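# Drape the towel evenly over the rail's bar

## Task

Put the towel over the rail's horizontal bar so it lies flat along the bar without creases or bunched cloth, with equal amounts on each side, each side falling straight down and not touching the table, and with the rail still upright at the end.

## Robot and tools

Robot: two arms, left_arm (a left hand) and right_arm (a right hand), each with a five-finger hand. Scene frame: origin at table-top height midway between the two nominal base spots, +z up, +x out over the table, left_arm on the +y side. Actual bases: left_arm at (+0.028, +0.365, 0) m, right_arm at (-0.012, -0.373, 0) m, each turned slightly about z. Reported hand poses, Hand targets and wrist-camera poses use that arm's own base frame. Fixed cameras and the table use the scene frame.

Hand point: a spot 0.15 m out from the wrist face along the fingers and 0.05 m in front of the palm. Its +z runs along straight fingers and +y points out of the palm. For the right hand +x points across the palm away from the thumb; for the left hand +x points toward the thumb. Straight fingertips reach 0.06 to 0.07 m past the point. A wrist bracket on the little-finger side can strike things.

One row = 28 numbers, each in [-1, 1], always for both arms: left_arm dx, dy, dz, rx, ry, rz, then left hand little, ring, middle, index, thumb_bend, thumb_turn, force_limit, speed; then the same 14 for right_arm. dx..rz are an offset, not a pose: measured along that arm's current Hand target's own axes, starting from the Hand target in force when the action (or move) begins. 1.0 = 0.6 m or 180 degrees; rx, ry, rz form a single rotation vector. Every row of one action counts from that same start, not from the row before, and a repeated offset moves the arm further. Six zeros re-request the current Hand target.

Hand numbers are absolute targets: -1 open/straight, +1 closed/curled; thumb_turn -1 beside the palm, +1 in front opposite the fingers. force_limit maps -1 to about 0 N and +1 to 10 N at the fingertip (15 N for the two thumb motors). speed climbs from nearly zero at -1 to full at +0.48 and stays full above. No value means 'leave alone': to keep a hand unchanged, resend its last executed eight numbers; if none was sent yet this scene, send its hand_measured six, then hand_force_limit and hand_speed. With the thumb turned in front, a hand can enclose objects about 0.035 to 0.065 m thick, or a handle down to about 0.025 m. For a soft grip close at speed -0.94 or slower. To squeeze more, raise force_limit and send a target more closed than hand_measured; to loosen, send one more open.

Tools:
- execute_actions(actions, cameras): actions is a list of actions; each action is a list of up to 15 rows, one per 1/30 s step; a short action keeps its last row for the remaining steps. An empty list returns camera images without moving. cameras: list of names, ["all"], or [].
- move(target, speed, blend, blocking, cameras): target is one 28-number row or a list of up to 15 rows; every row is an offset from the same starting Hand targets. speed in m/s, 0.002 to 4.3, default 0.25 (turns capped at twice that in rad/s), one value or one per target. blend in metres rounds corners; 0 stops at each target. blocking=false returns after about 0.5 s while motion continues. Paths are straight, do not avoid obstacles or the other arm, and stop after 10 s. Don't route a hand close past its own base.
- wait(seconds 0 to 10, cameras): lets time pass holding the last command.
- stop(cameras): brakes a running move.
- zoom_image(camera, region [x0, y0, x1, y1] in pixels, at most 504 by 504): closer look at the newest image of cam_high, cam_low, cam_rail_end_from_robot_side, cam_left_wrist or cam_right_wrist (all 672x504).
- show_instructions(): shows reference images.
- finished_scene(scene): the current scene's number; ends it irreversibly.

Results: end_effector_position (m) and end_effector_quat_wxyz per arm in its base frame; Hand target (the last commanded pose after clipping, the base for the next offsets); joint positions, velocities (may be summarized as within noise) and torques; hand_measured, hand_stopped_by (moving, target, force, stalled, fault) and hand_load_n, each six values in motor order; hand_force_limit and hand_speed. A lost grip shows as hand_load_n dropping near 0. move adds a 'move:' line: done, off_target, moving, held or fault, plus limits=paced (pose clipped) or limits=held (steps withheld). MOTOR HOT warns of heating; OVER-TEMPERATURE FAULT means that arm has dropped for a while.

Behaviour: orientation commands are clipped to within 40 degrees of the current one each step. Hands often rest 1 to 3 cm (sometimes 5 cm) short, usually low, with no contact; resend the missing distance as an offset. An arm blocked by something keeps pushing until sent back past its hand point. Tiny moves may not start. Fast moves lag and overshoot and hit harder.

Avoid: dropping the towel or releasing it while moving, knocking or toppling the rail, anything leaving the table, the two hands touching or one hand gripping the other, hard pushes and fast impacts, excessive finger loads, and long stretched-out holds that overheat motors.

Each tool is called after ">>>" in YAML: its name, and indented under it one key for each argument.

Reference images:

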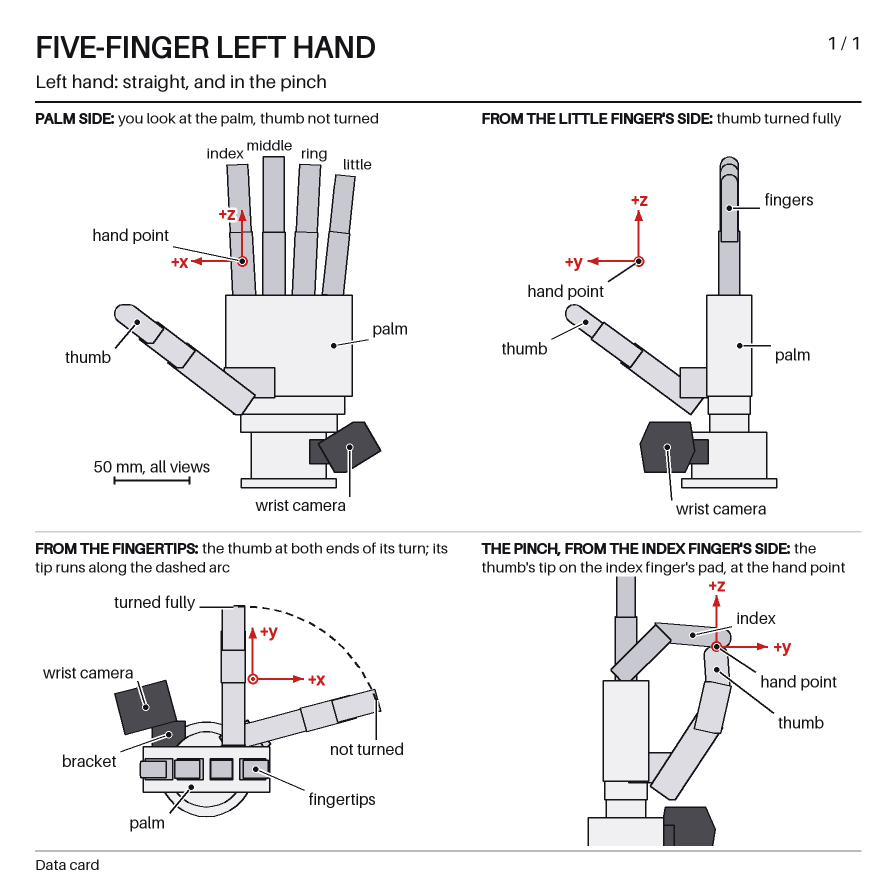

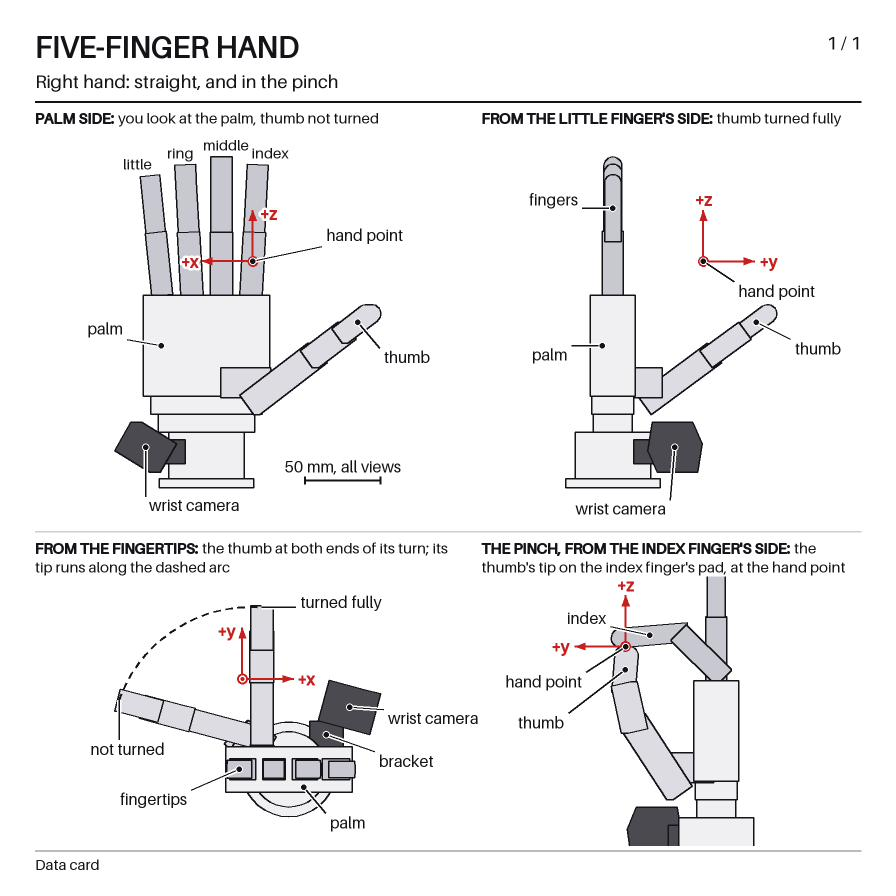

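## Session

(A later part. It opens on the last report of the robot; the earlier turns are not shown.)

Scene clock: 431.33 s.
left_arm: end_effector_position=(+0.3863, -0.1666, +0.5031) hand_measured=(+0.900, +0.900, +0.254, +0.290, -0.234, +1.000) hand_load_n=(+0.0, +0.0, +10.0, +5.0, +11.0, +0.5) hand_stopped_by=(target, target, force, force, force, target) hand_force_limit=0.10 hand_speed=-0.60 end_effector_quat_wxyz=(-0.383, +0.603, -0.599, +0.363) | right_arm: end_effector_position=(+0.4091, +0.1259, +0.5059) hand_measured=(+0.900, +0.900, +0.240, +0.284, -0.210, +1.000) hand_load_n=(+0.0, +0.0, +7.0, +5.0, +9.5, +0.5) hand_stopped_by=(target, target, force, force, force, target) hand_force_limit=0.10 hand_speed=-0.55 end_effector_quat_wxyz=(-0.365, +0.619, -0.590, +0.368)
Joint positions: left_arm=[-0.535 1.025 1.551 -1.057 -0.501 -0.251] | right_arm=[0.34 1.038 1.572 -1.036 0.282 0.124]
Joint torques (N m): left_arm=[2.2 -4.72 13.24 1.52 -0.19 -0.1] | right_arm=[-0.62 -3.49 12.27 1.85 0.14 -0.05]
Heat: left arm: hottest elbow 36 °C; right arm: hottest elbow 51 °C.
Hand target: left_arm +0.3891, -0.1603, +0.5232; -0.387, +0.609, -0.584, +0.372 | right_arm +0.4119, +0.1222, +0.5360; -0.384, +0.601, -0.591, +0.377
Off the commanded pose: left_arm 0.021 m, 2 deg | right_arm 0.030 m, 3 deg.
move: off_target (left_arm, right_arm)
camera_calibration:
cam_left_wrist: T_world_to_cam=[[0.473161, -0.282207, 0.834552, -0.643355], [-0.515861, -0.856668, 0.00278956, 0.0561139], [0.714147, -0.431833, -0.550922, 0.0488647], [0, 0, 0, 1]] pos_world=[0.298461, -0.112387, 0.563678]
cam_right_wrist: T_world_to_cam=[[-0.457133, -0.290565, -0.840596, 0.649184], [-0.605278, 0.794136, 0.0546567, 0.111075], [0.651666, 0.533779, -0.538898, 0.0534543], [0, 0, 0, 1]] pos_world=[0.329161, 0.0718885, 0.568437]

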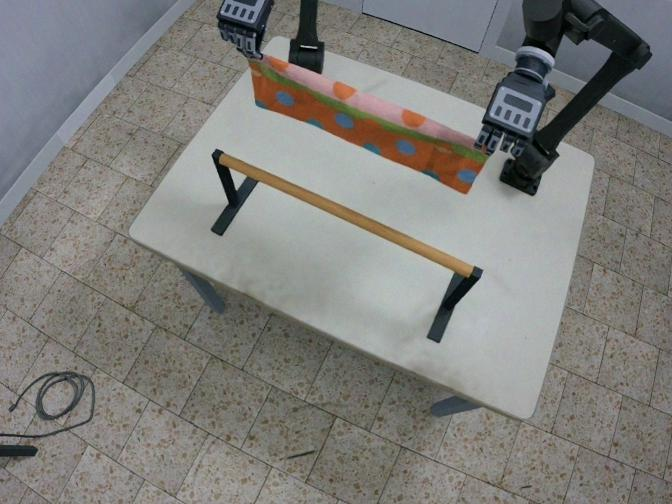

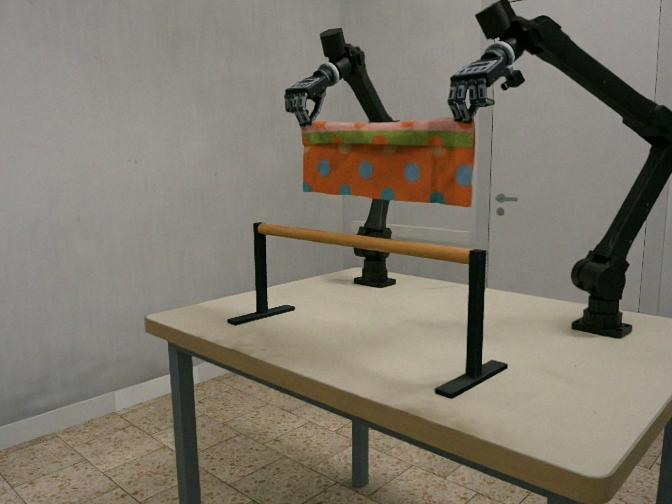

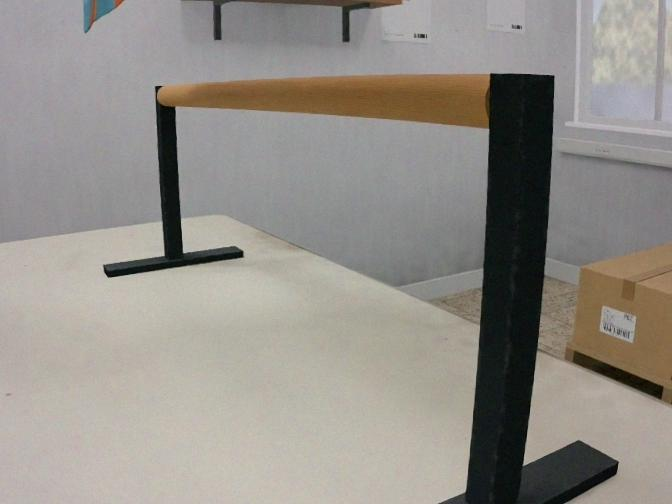

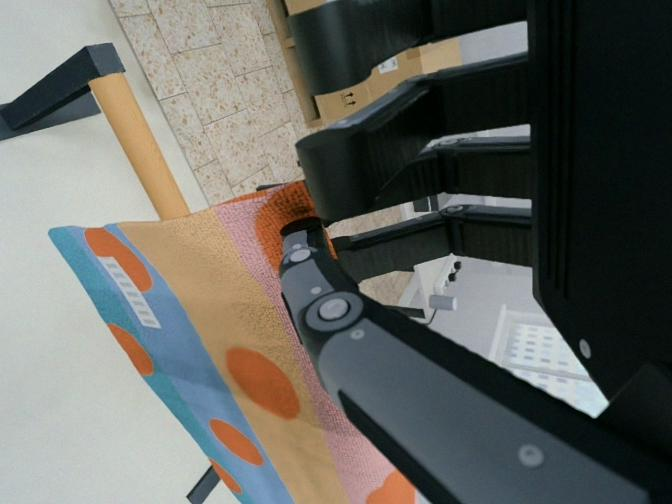

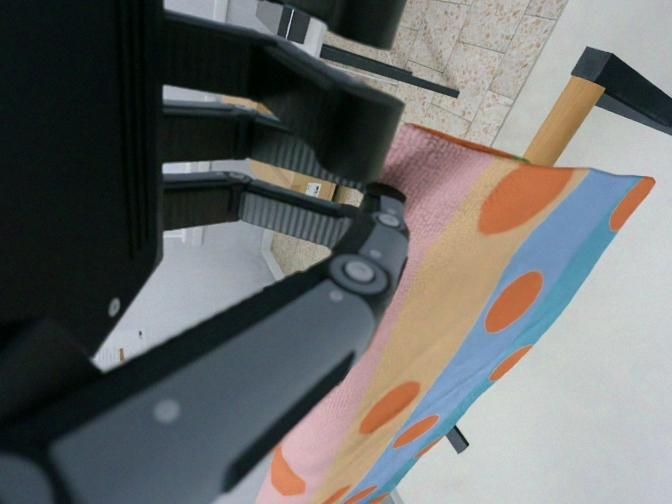

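>>> move:
  target: [0,0.192,0.1522,0,0,0,0.9,0.9,0.35,0.35,0.1,1,0.1,-0.6,0,0.2113,0.1225,0,0,0,0.9,0.9,0.35,0.35,0.1,1,0.1,-0.55]
  speed: 0.1
  cameras: ["cam_low","cam_rail_end_from_robot_side","cam_left_wrist","cam_right_wrist"]

Scene clock: 450.17 s.
left_arm: end_effector_position=(+0.4204, -0.1663, +0.3757) hand_measured=(+0.900, +0.900, +0.254, +0.290, -0.234, +1.000) hand_load_n=(+0.0, +0.0, +10.0, +5.0, +11.0, +0.5) hand_stopped_by=(target, target, force, force, force, target) hand_force_limit=0.10 hand_speed=-0.60 end_effector_quat_wxyz=(-0.380, +0.610, -0.590, +0.369) | right_arm: end_effector_position=(+0.4251, +0.1267, +0.3783) hand_measured=(+0.900, +0.900, +0.240, +0.284, -0.210, +1.000) hand_load_n=(+0.0, +0.5, +6.5, +5.0, +10.0, +0.5) hand_stopped_by=(target, target, force, force, force, target) hand_force_limit=0.10 hand_speed=-0.55 end_effector_quat_wxyz=(-0.369, +0.615, -0.591, +0.369)
Joint positions: left_arm=[-0.475 0.974 1.157 -0.693 -0.45 -0.24] | right_arm=[0.325 0.95 1.156 -0.699 0.271 0.124]
Joint torques (N m): left_arm=[2.14 -6.77 9.85 2.86 -0.07 0.18] | right_arm=[-0.38 -5.71 7.94 3.14 0.1 -0.1]
Heat: left arm: hottest elbow 36 °C; right arm: hottest elbow 50 °C.
Hand target: left_arm +0.4231, -0.1592, +0.3802; -0.387, +0.608, -0.584, +0.372 | right_arm +0.4249, +0.1224, +0.3902; -0.384, +0.601, -0.591, +0.377
Off the commanded pose: left_arm 0.009 m, 1 deg | right_arm 0.012 m, 2 deg.
move: off_target (right_arm)
camera_calibration:
cam_left_wrist: T_world_to_cam=[[0.471926, -0.258082, 0.843018, -0.551709], [-0.506272, -0.862154, 0.0194737, 0.063104], [0.721786, -0.435986, -0.537532, -0.0543565], [0, 0, 0, 1]] pos_world=[0.331548, -0.111679, 0.434654]
cam_right_wrist: T_world_to_cam=[[-0.452867, -0.281357, -0.84602, 0.548593], [-0.601338, 0.79697, 0.0568466, 0.124275], [0.658258, 0.534488, -0.530112, -0.0323185], [0, 0, 0, 1]] pos_world=[0.344445, 0.0725808, 0.439924]
Images, in order (width x height): cam_low 672x504, cam_rail_end_from_robot_side 672x504, cam_left_wrist 672x504, cam_right_wrist 672x504.

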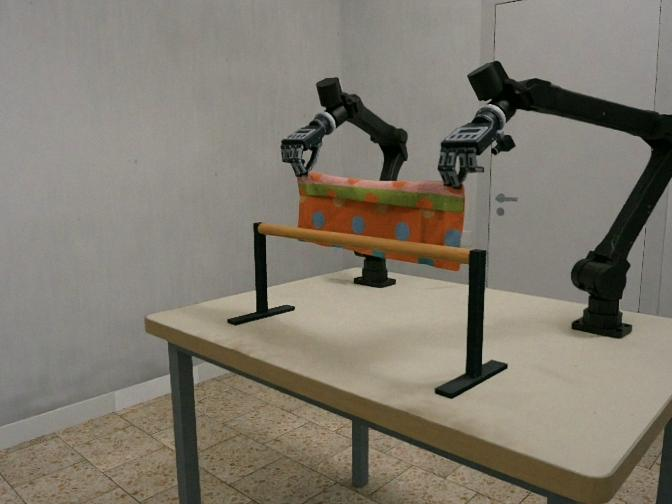

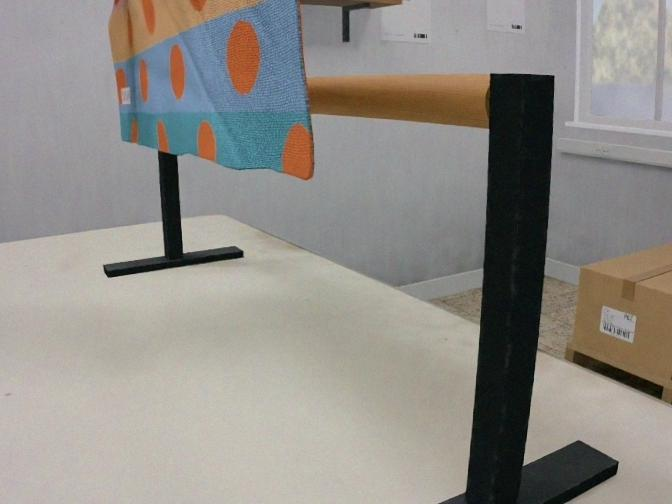

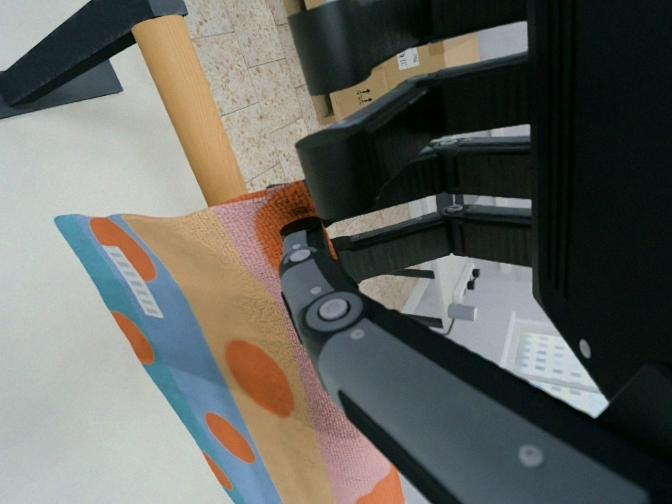

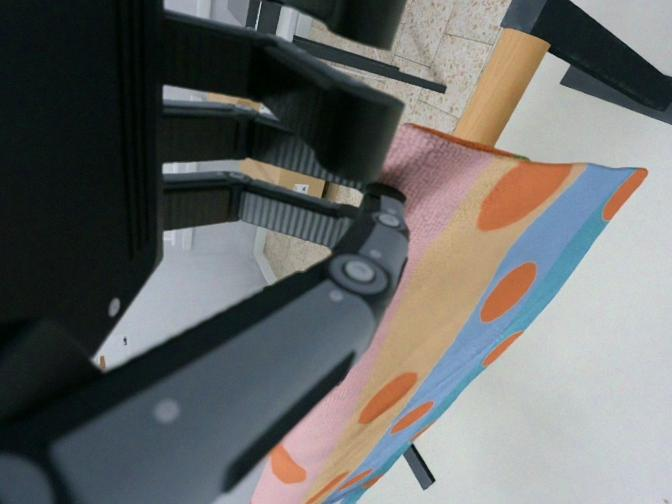

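>>> move:
  target:
    - [0,0.067,0.0496,0,0,0,0.9,0.9,0.35,0.35,0.1,1,0.1,-0.6,0,0.0715,0.0518,0,0,0,0.9,0.9,0.35,0.35,0.1,1,0.1,-0.55]
    - [0,0.0374,0.1131,0,0,0,0.9,0.9,0.35,0.35,0.1,1,0.1,-0.6,0,0.0454,0.1076,0,0,0,0.9,0.9,0.35,0.35,0.1,1,0.1,-0.55]
  speed: 0.08
  blend: [0.01,0]
  cameras: ["cam_low","cam_rail_end_from_robot_side","cam_left_wrist","cam_right_wrist"]

Scene clock: 466.13 s.
left_arm: end_effector_position=(+0.4600, -0.1620, +0.3045) hand_measured=(+0.900, +0.900, +0.254, +0.290, -0.234, +1.000) hand_load_n=(+0.0, +0.0, +10.0, +4.5, +10.5, +0.5) hand_stopped_by=(target, target, force, force, force, target) hand_force_limit=0.10 hand_speed=-0.60 end_effector_quat_wxyz=(-0.372, +0.613, -0.598, +0.358) | right_arm: end_effector_position=(+0.4582, +0.1267, +0.3108) hand_measured=(+0.900, +0.900, +0.240, +0.284, -0.210, +1.000) hand_load_n=(+0.0, +0.0, +7.0, +5.0, +10.0, +0.5) hand_stopped_by=(target, target, force, force, force, target) hand_force_limit=0.10 hand_speed=-0.55 end_effector_quat_wxyz=(-0.366, +0.615, -0.599, +0.359)
Joint positions: left_arm=[-0.407 1.065 1.042 -0.505 -0.385 -0.209] | right_arm=[0.287 1.024 1.031 -0.515 0.232 0.124]
Joint torques (N m): left_arm=[2.67 -7.18 14.52 2.84 -0.18 0.22] | right_arm=[-0.67 -4.95 11.71 3.17 0.18 -0.26]
Heat: left arm: hottest elbow 36 °C; right arm: hottest elbow 46 °C.
Hand target: left_arm +0.4751, -0.1571, +0.3312; -0.387, +0.609, -0.584, +0.372 | right_arm +0.4720, +0.1233, +0.3383; -0.384, +0.601, -0.591, +0.377
Off the commanded pose: left_arm 0.031 m, 3 deg | right_arm 0.031 m, 3 deg.
move: off_target (left_arm, right_arm)
camera_calibration:
cam_left_wrist: T_world_to_cam=[[0.497124, -0.264518, 0.826376, -0.516807], [-0.507445, -0.861175, 0.0296072, 0.0858821], [0.703823, -0.434059, -0.562339, -0.103302], [0, 0, 0, 1]] pos_world=[0.373204, -0.107585, 0.366444]
cam_right_wrist: T_world_to_cam=[[-0.470716, -0.268234, -0.840522, 0.511285], [-0.596481, 0.798715, 0.0791545, 0.138505], [0.650105, 0.538615, -0.535964, -0.0849219], [0, 0, 0, 1]] pos_world=[0.378494, 0.072258, 0.373268]
Images, in order (width x height): cam_low 672x504, cam_rail_end_from_robot_side 672x504, cam_left_wrist 672x504, cam_right_wrist 672x504.

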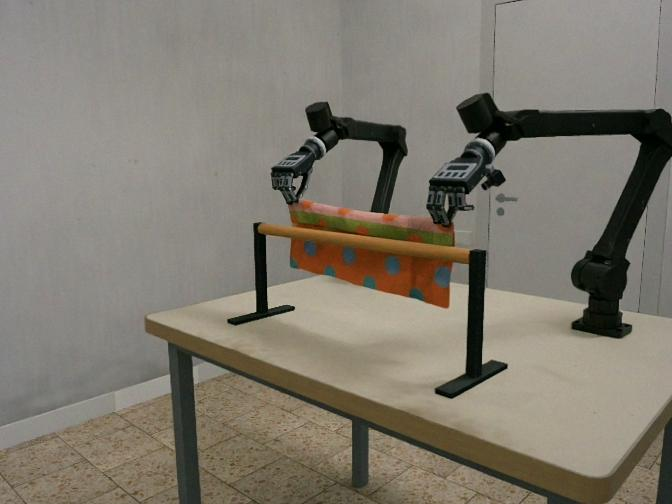

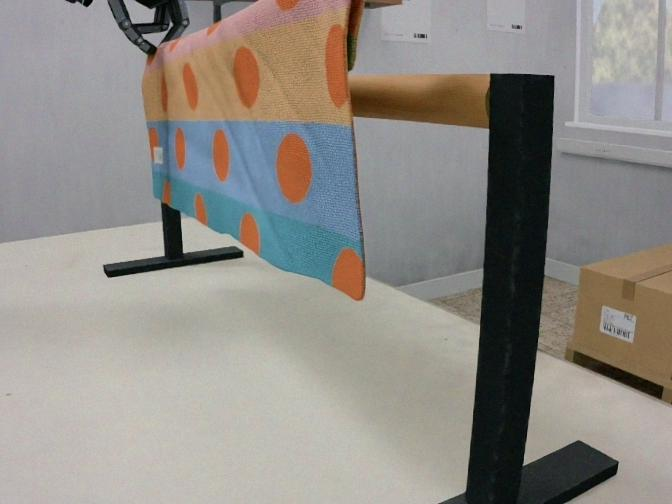

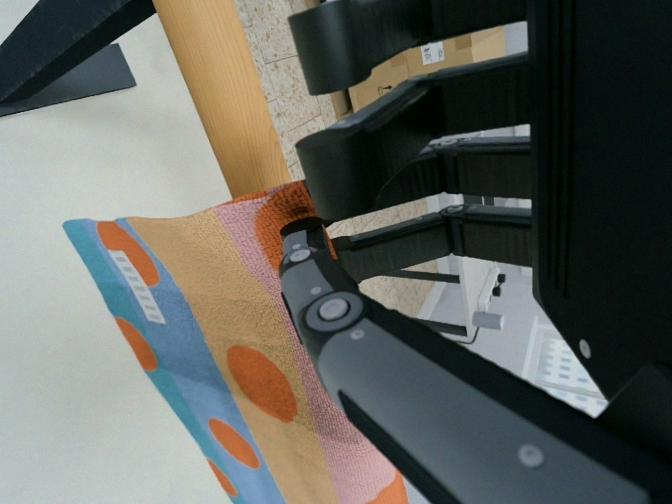

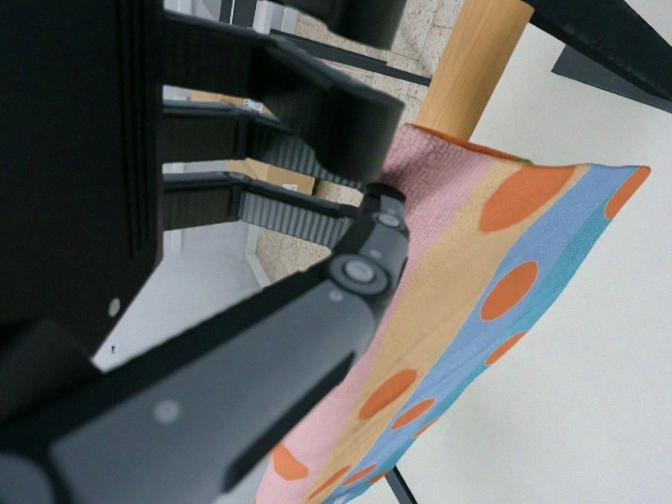

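>>> move:
  target: [0,-0.0323,-0.0372,0,0,0,0.9,0.9,0.35,0.35,0.1,1,0.1,-0.6,0,-0.0232,-0.033,0,0,0,0.9,0.9,0.35,0.35,0.1,1,0.1,-0.55]
  speed: 0.06
  cameras: []

Scene clock: 471.70 s.
left_arm: end_effector_position=(+0.4575, -0.1603, +0.3288) hand_measured=(+0.900, +0.900, +0.254, +0.290, -0.234, +1.000) hand_load_n=(+0.0, +0.0, +10.0, +4.5, +11.0, +1.0) hand_stopped_by=(target, target, force, force, force, target) hand_force_limit=0.10 hand_speed=-0.60 end_effector_quat_wxyz=(-0.375, +0.613, -0.595, +0.360) | right_arm: end_effector_position=(+0.4527, +0.1251, +0.3102) hand_measured=(+0.900, +0.900, +0.240, +0.284, -0.210, +1.000) hand_load_n=(+0.0, +0.5, +7.0, +5.0, +9.5, +0.5) hand_stopped_by=(target, target, force, force, force, target) hand_force_limit=0.10 hand_speed=-0.55 end_effector_quat_wxyz=(-0.358, +0.620, -0.602, +0.355)
Joint positions: left_arm=[-0.407 1.053 1.093 -0.559 -0.388 -0.208] | right_arm=[0.287 1.02 1.039 -0.55 0.232 0.124]
Joint torques (N m): left_arm=[1.2 -7.88 14.82 1.4 -0.53 0.11] | right_arm=[0.32 -7.3 13.72 1.78 0.53 -0.21]
Heat: left arm: hottest elbow 37 °C; right arm: hottest elbow 46 °C.
Hand target: left_arm +0.4631, -0.1575, +0.3582; -0.387, +0.609, -0.584, +0.372 | right_arm +0.4599, +0.1231, +0.3592; -0.383, +0.601, -0.591, +0.377
Off the commanded pose: left_arm 0.030 m, 2 deg | right_arm 0.050 m, 5 deg.
move: off_target (left_arm, right_arm)
No camera images: "cameras" was empty.

>>> move:
  target: [0,-0.006,-0.003,0,0,0,0.9,0.9,0.35,0.35,0.1,1,0.1,-0.6,0,-0.034,-0.0158,0,0,0,0.9,0.9,0.35,0.35,0.1,1,0.1,-0.55]
  speed: 0.06
  cameras: ["cam_rail_end_from_robot_side"]

Scene clock: 475.47 s.
left_arm: end_effector_position=(+0.4575, -0.1603, +0.3333) hand_measured=(+0.900, +0.900, +0.254, +0.290, -0.234, +1.000) hand_load_n=(+0.0, +0.0, +10.0, +4.5, +11.0, +1.0) hand_stopped_by=(target, target, force, force, force, target) hand_force_limit=0.10 hand_speed=-0.60 end_effector_quat_wxyz=(-0.375, +0.613, -0.595, +0.361) | right_arm: end_effector_position=(+0.4526, +0.1251, +0.3364) hand_measured=(+0.900, +0.900, +0.240, +0.284, -0.210, +1.000) hand_load_n=(+0.0, +0.0, +7.0, +5.0, +10.0, +0.5) hand_stopped_by=(target, target, force, force, force, target) hand_force_limit=0.10 hand_speed=-0.55 end_effector_quat_wxyz=(-0.361, +0.618, -0.601, +0.356)
Joint positions: left_arm=[-0.407 1.053 1.104 -0.569 -0.388 -0.208] | right_arm=[0.287 1.019 1.103 -0.607 0.232 0.124]
Joint torques (N m): left_arm=[1.14 -7.65 14.71 1.55 -0.49 0.13] | right_arm=[0.26 -6.42 13.82 1.77 0.51 -0.23]
Heat: left arm: hottest elbow 38 °C; right arm: hottest elbow 47 °C.
Hand target: left_arm +0.4629, -0.1575, +0.3622; -0.387, +0.609, -0.584, +0.372 | right_arm +0.4599, +0.1231, +0.3815; -0.383, +0.601, -0.591, +0.377
Off the commanded pose: left_arm 0.030 m, 2 deg | right_arm 0.046 m, 4 deg.
move: off_target (left_arm, right_arm)
Images, in order (width x height): cam_rail_end_from_robot_side 672x504.

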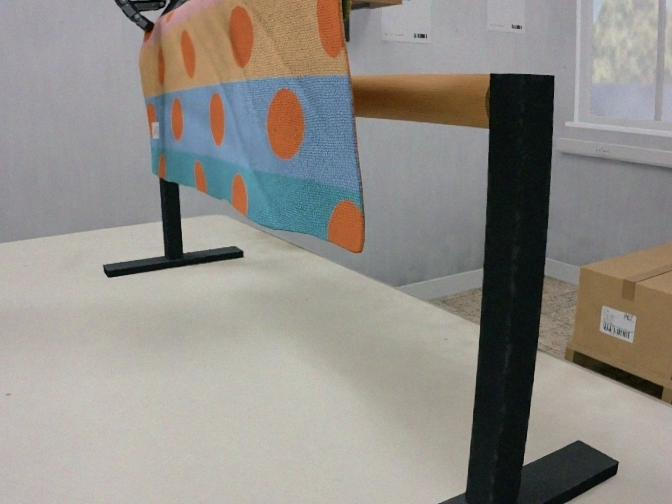

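>>> move:
  target: [0,-0.0211,0.0453,0,0,0,0.9,0.9,0.35,0.35,0.1,1,0.1,-0.6,0,-0.0246,0.0529,0,0,0,0.9,0.9,0.35,0.35,0.1,1,0.1,-0.55]
  speed: 0.06
  cameras: ["cam_rail_end_from_robot_side","cam_low","cam_left_wrist","cam_right_wrist"]

Scene clock: 481.83 s.
left_arm: end_effector_position=(+0.4769, -0.1616, +0.3346) hand_measured=(+0.900, +0.900, +0.254, +0.290, -0.234, +1.000) hand_load_n=(+0.0, +0.0, +10.0, +4.5, +11.0, +1.0) hand_stopped_by=(target, target, force, force, force, target) hand_force_limit=0.10 hand_speed=-0.60 end_effector_quat_wxyz=(-0.372, +0.613, -0.598, +0.357) | right_arm: end_effector_position=(+0.4762, +0.1266, +0.3398) hand_measured=(+0.900, +0.900, +0.240, +0.284, -0.210, +1.000) hand_load_n=(+0.0, +0.0, +7.0, +5.0, +9.5, +0.0) hand_stopped_by=(target, target, force, force, force, target) hand_force_limit=0.10 hand_speed=-0.55 end_effector_quat_wxyz=(-0.359, +0.618, -0.604, +0.353)
Joint positions: left_arm=[-0.387 1.108 1.152 -0.569 -0.368 -0.198] | right_arm=[0.271 1.086 1.16 -0.604 0.219 0.124]
Joint torques (N m): left_arm=[2.96 -6.83 14.74 2.89 -0.14 0.18] | right_arm=[-0.62 -5.77 13.89 3.12 0.15 -0.33]
Heat: left arm: hottest elbow 38 °C; right arm: hottest elbow 48 °C.
Hand target: left_arm +0.4929, -0.1564, +0.3622; -0.387, +0.608, -0.584, +0.372 | right_arm +0.4949, +0.1237, +0.3816; -0.384, +0.601, -0.591, +0.377
Off the commanded pose: left_arm 0.032 m, 3 deg | right_arm 0.046 m, 5 deg.
move: off_target (left_arm, right_arm)
camera_calibration:
cam_left_wrist: T_world_to_cam=[[0.49829, -0.265708, 0.825292, -0.55035], [-0.507979, -0.860863, 0.0295442, 0.0942242], [0.702613, -0.433952, -0.563933, -0.0969379], [0, 0, 0, 1]] pos_world=[0.390207, -0.107185, 0.396749]
cam_right_wrist: T_world_to_cam=[[-0.490909, -0.265827, -0.829665, 0.549728], [-0.590957, 0.801334, 0.0929165, 0.139456], [0.640139, 0.53591, -0.550475, -0.0708789], [0, 0, 0, 1]] pos_world=[0.397651, 0.0723665, 0.404115]
Images, in order (width x height): cam_low 672x504, cam_rail_end_from_robot_side 672x504, cam_left_wrist 672x504, cam_right_wrist 672x504.

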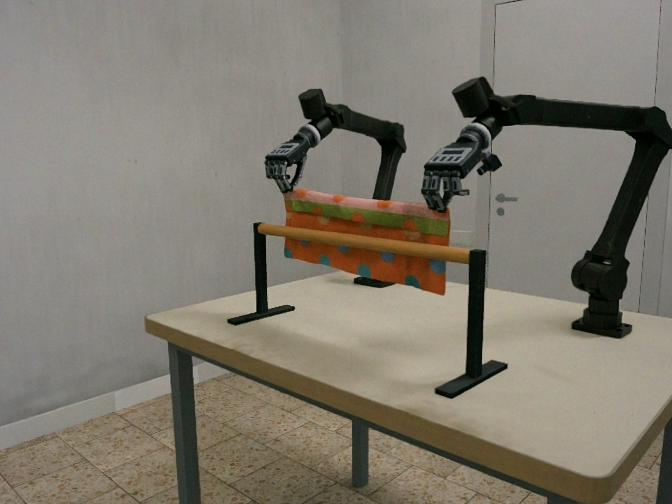

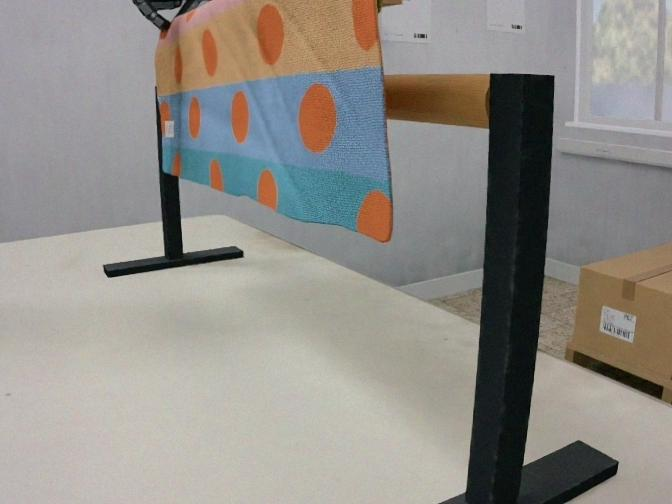

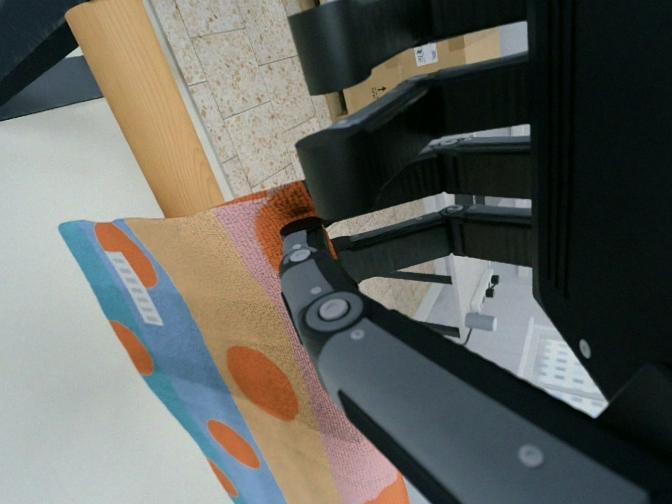

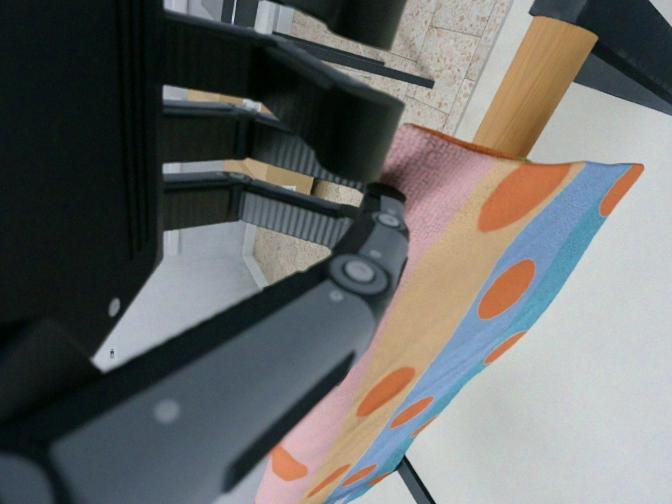

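>>> move:
  target: [0,0.0072,0.04,0,0,0,0.9,0.9,0.35,0.35,0.1,1,0.1,-0.6,0,0.0163,0.0517,0,0,0,0.9,0.9,0.35,0.35,0.1,1,0.1,-0.55]
  speed: 0.06
  cameras: ["cam_rail_end_from_robot_side","cam_low","cam_high"]

Scene clock: 491.53 s.
left_arm: end_effector_position=(+0.4964, -0.1605, +0.3228) hand_measured=(+0.900, +0.900, +0.254, +0.290, -0.234, +1.000) hand_load_n=(+0.0, +0.0, +10.0, +5.0, +10.5, +0.5) hand_stopped_by=(target, target, force, force, force, target) hand_force_limit=0.10 hand_speed=-0.60 end_effector_quat_wxyz=(-0.373, +0.613, -0.597, +0.358) | right_arm: end_effector_position=(+0.5017, +0.1274, +0.3271) hand_measured=(+0.900, +0.900, +0.240, +0.284, -0.210, +1.000) hand_load_n=(+0.0, +0.0, +7.0, +5.0, +9.5, +0.5) hand_stopped_by=(target, target, force, force, force, target) hand_force_limit=0.10 hand_speed=-0.55 end_effector_quat_wxyz=(-0.364, +0.614, -0.603, +0.356)
Joint positions: left_arm=[-0.365 1.153 1.152 -0.517 -0.35 -0.187] | right_arm=[0.255 1.143 1.16 -0.531 0.205 0.117]
Joint torques (N m): left_arm=[2.67 -7.94 14.49 2.88 -0.11 0.12] | right_arm=[-0.73 -6.24 12.7 3.22 0.11 -0.33]
Heat: left arm: hottest elbow 39 °C; right arm: hottest elbow 48 °C.
Hand target: left_arm +0.5128, -0.1555, +0.3482; -0.387, +0.609, -0.584, +0.372 | right_arm +0.5189, +0.1241, +0.3595; -0.383, +0.601, -0.591, +0.377
Off the commanded pose: left_arm 0.031 m, 3 deg | right_arm 0.037 m, 4 deg.
move: off_target (left_arm, right_arm)
Images, in order (width x height): cam_high 672x504, cam_low 672x504, cam_rail_end_from_robot_side 672x504.

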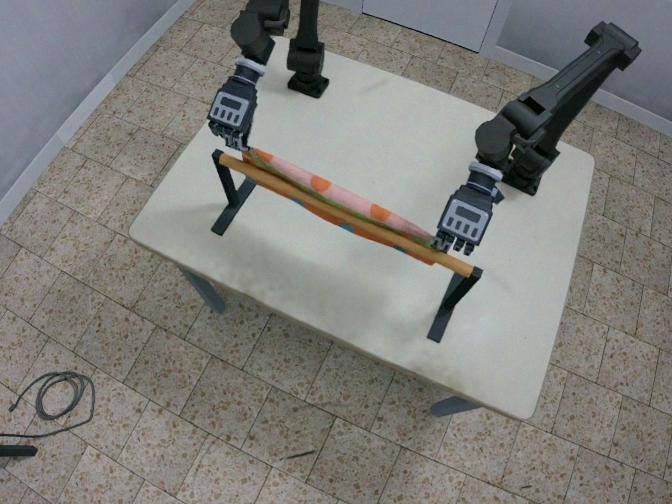

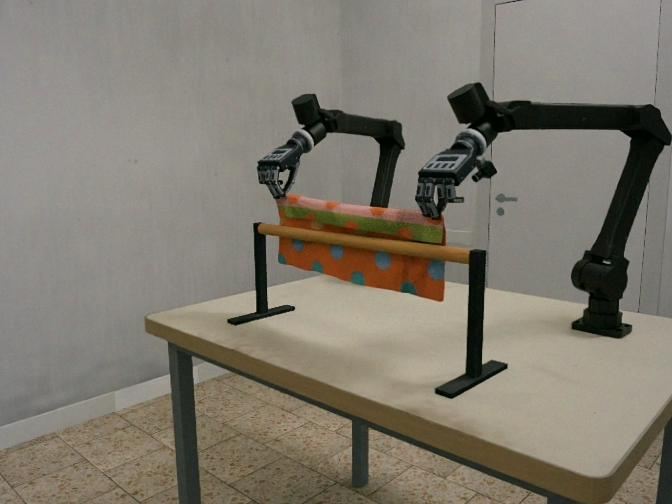

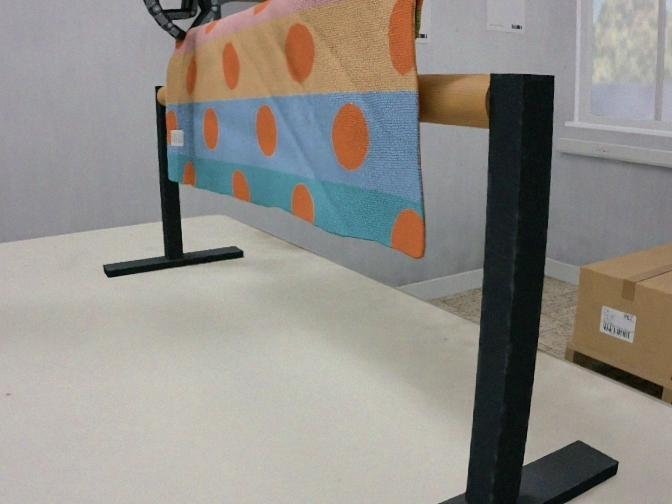

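>>> zoom_image:
  camera: "cam_high"
  region: [180, 120, 500, 300]

>>> zoom_image:
  camera: "cam_low"
  region: [240, 170, 500, 320]

Scaled by 1.575 from the camera's 672x504 image, which has a finer 960x720 frame.

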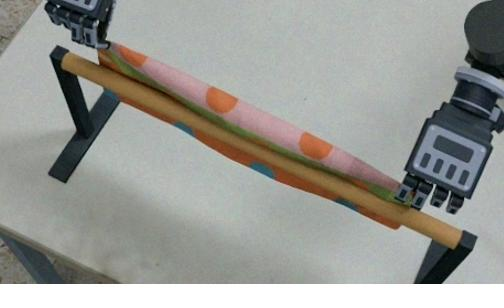

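Scaled by 1.938 from the camera's 672x504 image, which has a finer 960x720 frame.

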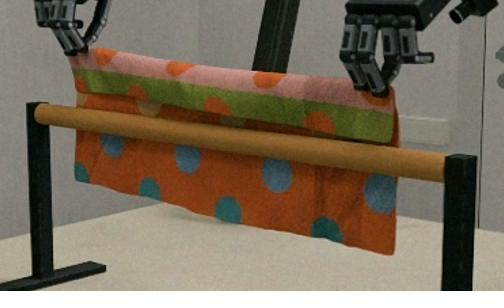

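>>> move:
  target: [0,-0.0105,0.0226,0,0,0,0.9,0.9,0.35,0.35,0.1,1,0.1,-0.6,0,-0.0211,0.0453,0,0,0,0.9,0.9,0.35,0.35,0.1,1,0.1,-0.55]
  speed: 0.06
  cameras: ["cam_rail_end_from_robot_side","cam_low","cam_high","cam_right_wrist"]

>>> zoom_image:
  camera: "cam_low"
  region: [240, 170, 500, 320]

>>> zoom_image:
  camera: "cam_high"
  region: [180, 120, 500, 300]

Scene clock: 515.33 s.
left_arm: end_effector_position=(+0.5100, -0.1601, +0.3219) hand_measured=(+0.900, +0.900, +0.254, +0.290, -0.234, +1.000) hand_load_n=(+0.0, +0.0, +10.0, +5.0, +11.0, +0.5) hand_stopped_by=(target, target, force, force, force, target) hand_force_limit=0.10 hand_speed=-0.60 end_effector_quat_wxyz=(-0.372, +0.613, -0.598, +0.358) | right_arm: end_effector_position=(+0.5266, +0.1277, +0.3198) hand_measured=(+0.900, +0.900, +0.240, +0.284, -0.210, +1.000) hand_load_n=(+0.0, +0.5, +7.0, +5.0, +9.5, +0.0) hand_stopped_by=(target, target, force, force, force, target) hand_force_limit=0.10 hand_speed=-0.55 end_effector_quat_wxyz=(-0.360, +0.617, -0.605, +0.353)
Joint positions: left_arm=[-0.351 1.187 1.176 -0.506 -0.337 -0.179] | right_arm=[0.239 1.213 1.202 -0.513 0.191 0.109]
Joint torques (N m): left_arm=[2.55 -8.23 14.84 2.8 -0.11 0.16] | right_arm=[-0.62 -7.18 13.98 3.17 0.11 -0.35]
Heat: left arm: hottest elbow 41 °C; right arm: hottest elbow 49 °C.
Hand target: left_arm +0.5277, -0.1549, +0.3483; -0.387, +0.608, -0.584, +0.372 | right_arm +0.5489, +0.1248, +0.3596; -0.384, +0.601, -0.591, +0.377
Off the commanded pose: left_arm 0.032 m, 3 deg | right_arm 0.046 m, 4 deg.
move: off_target (left_arm, right_arm)
camera_calibration:
cam_right_wrist: T_world_to_cam=[[-0.489456, -0.263685, -0.831206, 0.557621], [-0.590816, 0.801348, 0.0936893, 0.169907], [0.641381, 0.536947, -0.548013, -0.116362], [0, 0, 0, 1]] pos_world=[0.447947, 0.0733614, 0.383812]
Images, in order (width x height): cam_high 672x504, cam_low 672x504, cam_rail_end_from_robot_side 672x504, cam_right_wrist 672x504.

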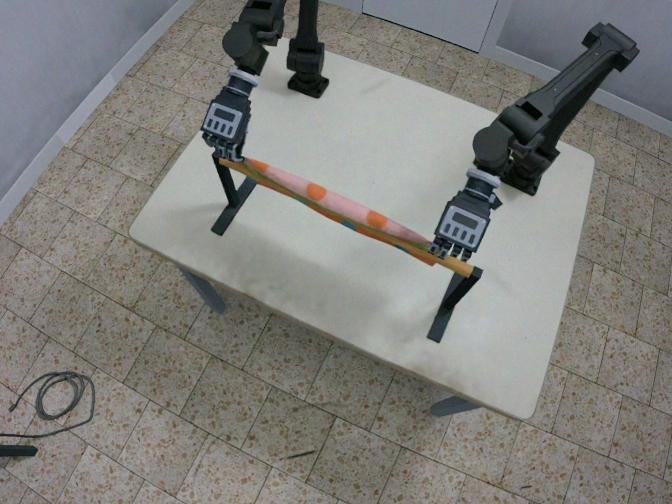

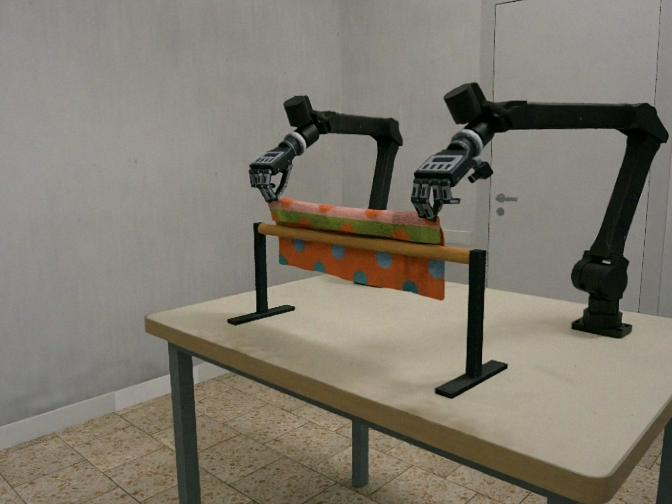

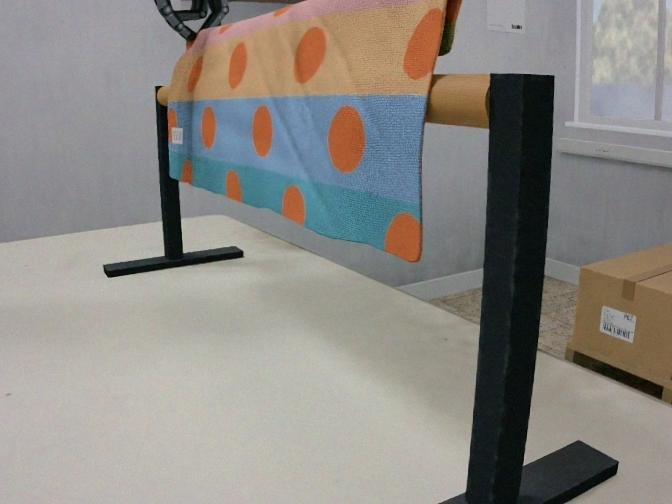

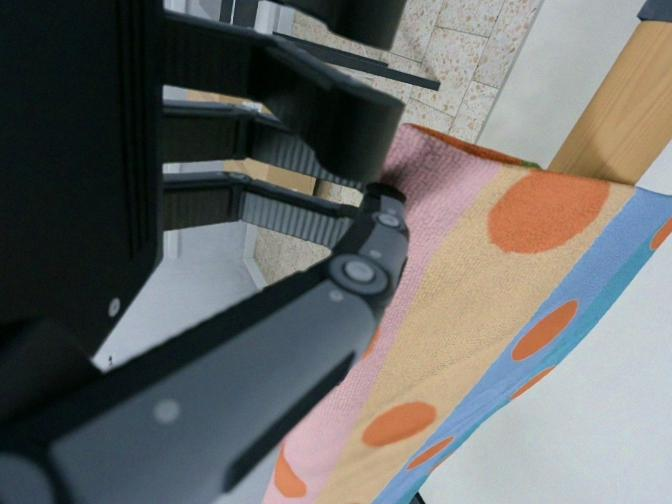

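Scaled by 1.938 from the camera's 672x504 image, which has a finer 960x720 frame.

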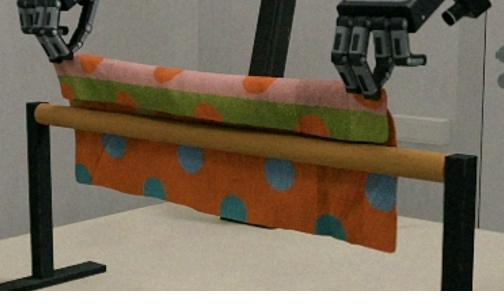

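Scaled by 1.575 from the camera's 672x504 image, which has a finer 960x720 frame.

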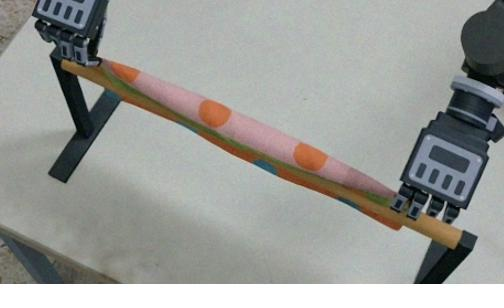

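>>> move:
  target: [0,-0.0003,0.0402,0,0,0,0.9,0.9,0.35,0.35,0.1,1,0.1,-0.6,0,-0.0055,0.0435,0,0,0,0.9,0.9,0.35,0.35,0.1,1,0.1,-0.55]
  speed: 0.06
  cameras: ["cam_rail_end_from_robot_side","cam_low","cam_high","cam_right_wrist"]

>>> zoom_image:
  camera: "cam_low"
  region: [240, 170, 500, 320]

>>> zoom_image:
  camera: "cam_high"
  region: [180, 120, 500, 300]

Scene clock: 526.27 s.
left_arm: end_effector_position=(+0.5313, -0.1594, +0.3119) hand_measured=(+0.900, +0.900, +0.254, +0.290, -0.234, +1.000) hand_load_n=(+0.0, +0.0, +10.0, +5.0, +11.0, +1.0) hand_stopped_by=(target, target, force, force, force, target) hand_force_limit=0.10 hand_speed=-0.60 end_effector_quat_wxyz=(-0.372, +0.614, -0.598, +0.357) | right_arm: end_effector_position=(+0.5511, +0.1283, +0.3114) hand_measured=(+0.900, +0.900, +0.240, +0.284, -0.210, +1.000) hand_load_n=(+0.0, +0.0, +7.0, +5.0, +10.0, +0.5) hand_stopped_by=(target, target, force, force, force, target) hand_force_limit=0.10 hand_speed=-0.55 end_effector_quat_wxyz=(-0.360, +0.617, -0.605, +0.352)
Joint positions: left_arm=[-0.331 1.241 1.194 -0.469 -0.32 -0.171] | right_arm=[0.227 1.278 1.236 -0.483 0.18 0.104]
Joint torques (N m): left_arm=[2.49 -9.17 14.91 2.93 -0.07 0.13] | right_arm=[-0.38 -8.35 13.96 3.17 0.1 -0.34]
Heat: left arm: hottest elbow 40 °C; right arm: hottest elbow 53 °C.
Hand target: left_arm +0.5497, -0.1539, +0.3380; -0.387, +0.609, -0.584, +0.372 | right_arm +0.5739, +0.1252, +0.3518; -0.384, +0.601, -0.591, +0.377
Off the commanded pose: left_arm 0.033 m, 3 deg | right_arm 0.046 m, 5 deg.
move: off_target (left_arm, right_arm)
camera_calibration:
cam_right_wrist: T_world_to_cam=[[-0.49119, -0.262719, -0.830488, 0.563405], [-0.590172, 0.801612, 0.0954714, 0.183748], [0.640648, 0.537025, -0.548794, -0.136377], [0, 0, 0, 1]] pos_world=[0.472552, 0.0739605, 0.375516]
Images, in order (width x height): cam_high 672x504, cam_low 672x504, cam_rail_end_from_robot_side 672x504, cam_right_wrist 672x504.

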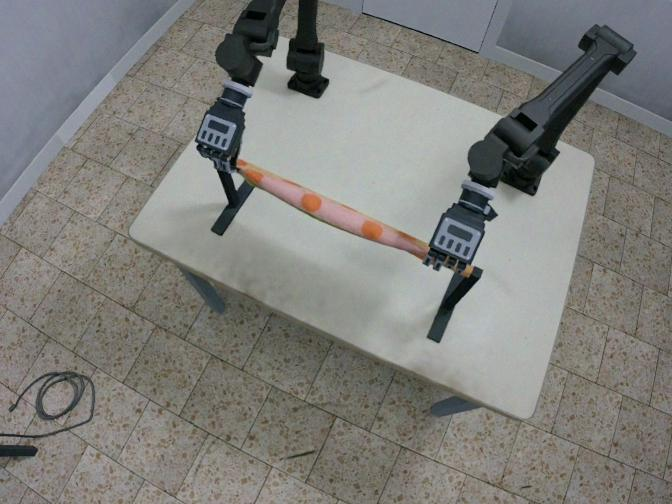

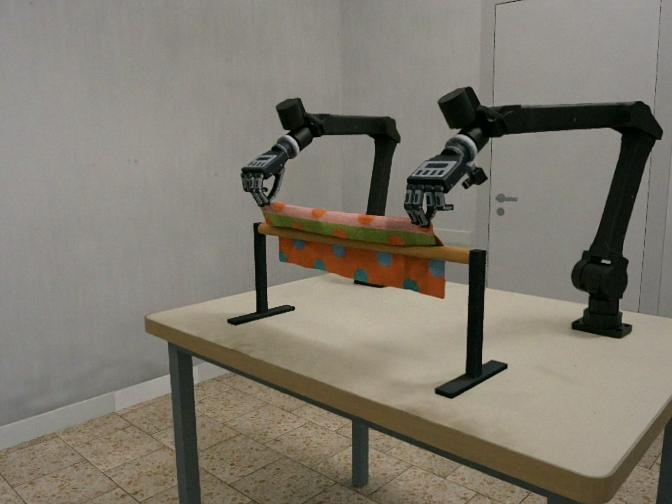

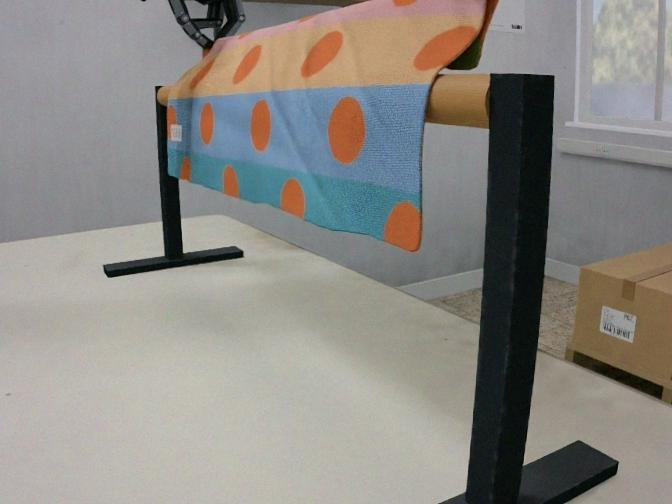

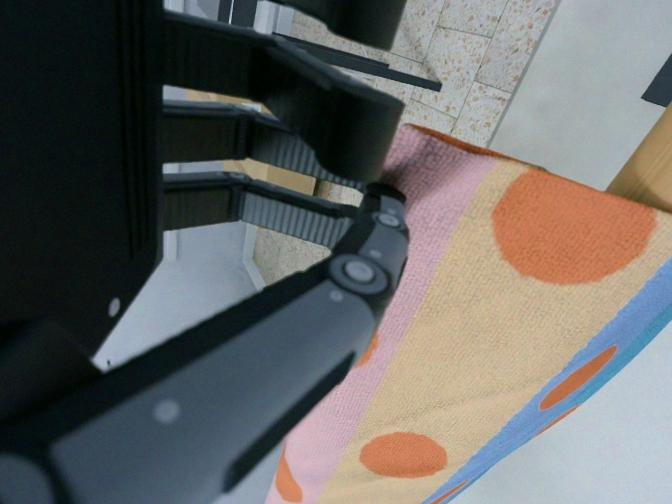

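Scaled by 1.938 from the camera's 672x504 image, which has a finer 960x720 frame.

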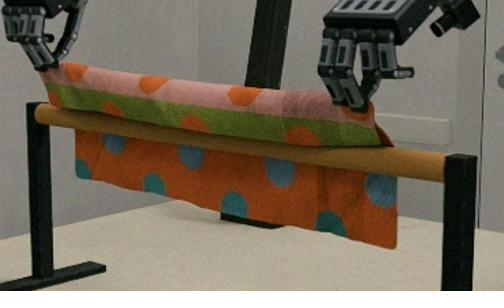

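Scaled by 1.575 from the camera's 672x504 image, which has a finer 960x720 frame.

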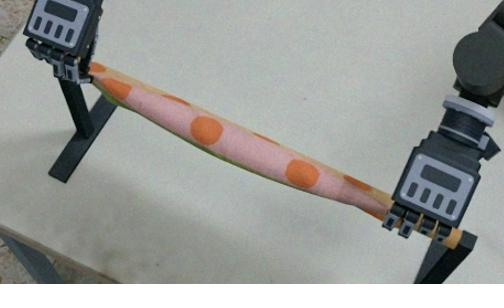

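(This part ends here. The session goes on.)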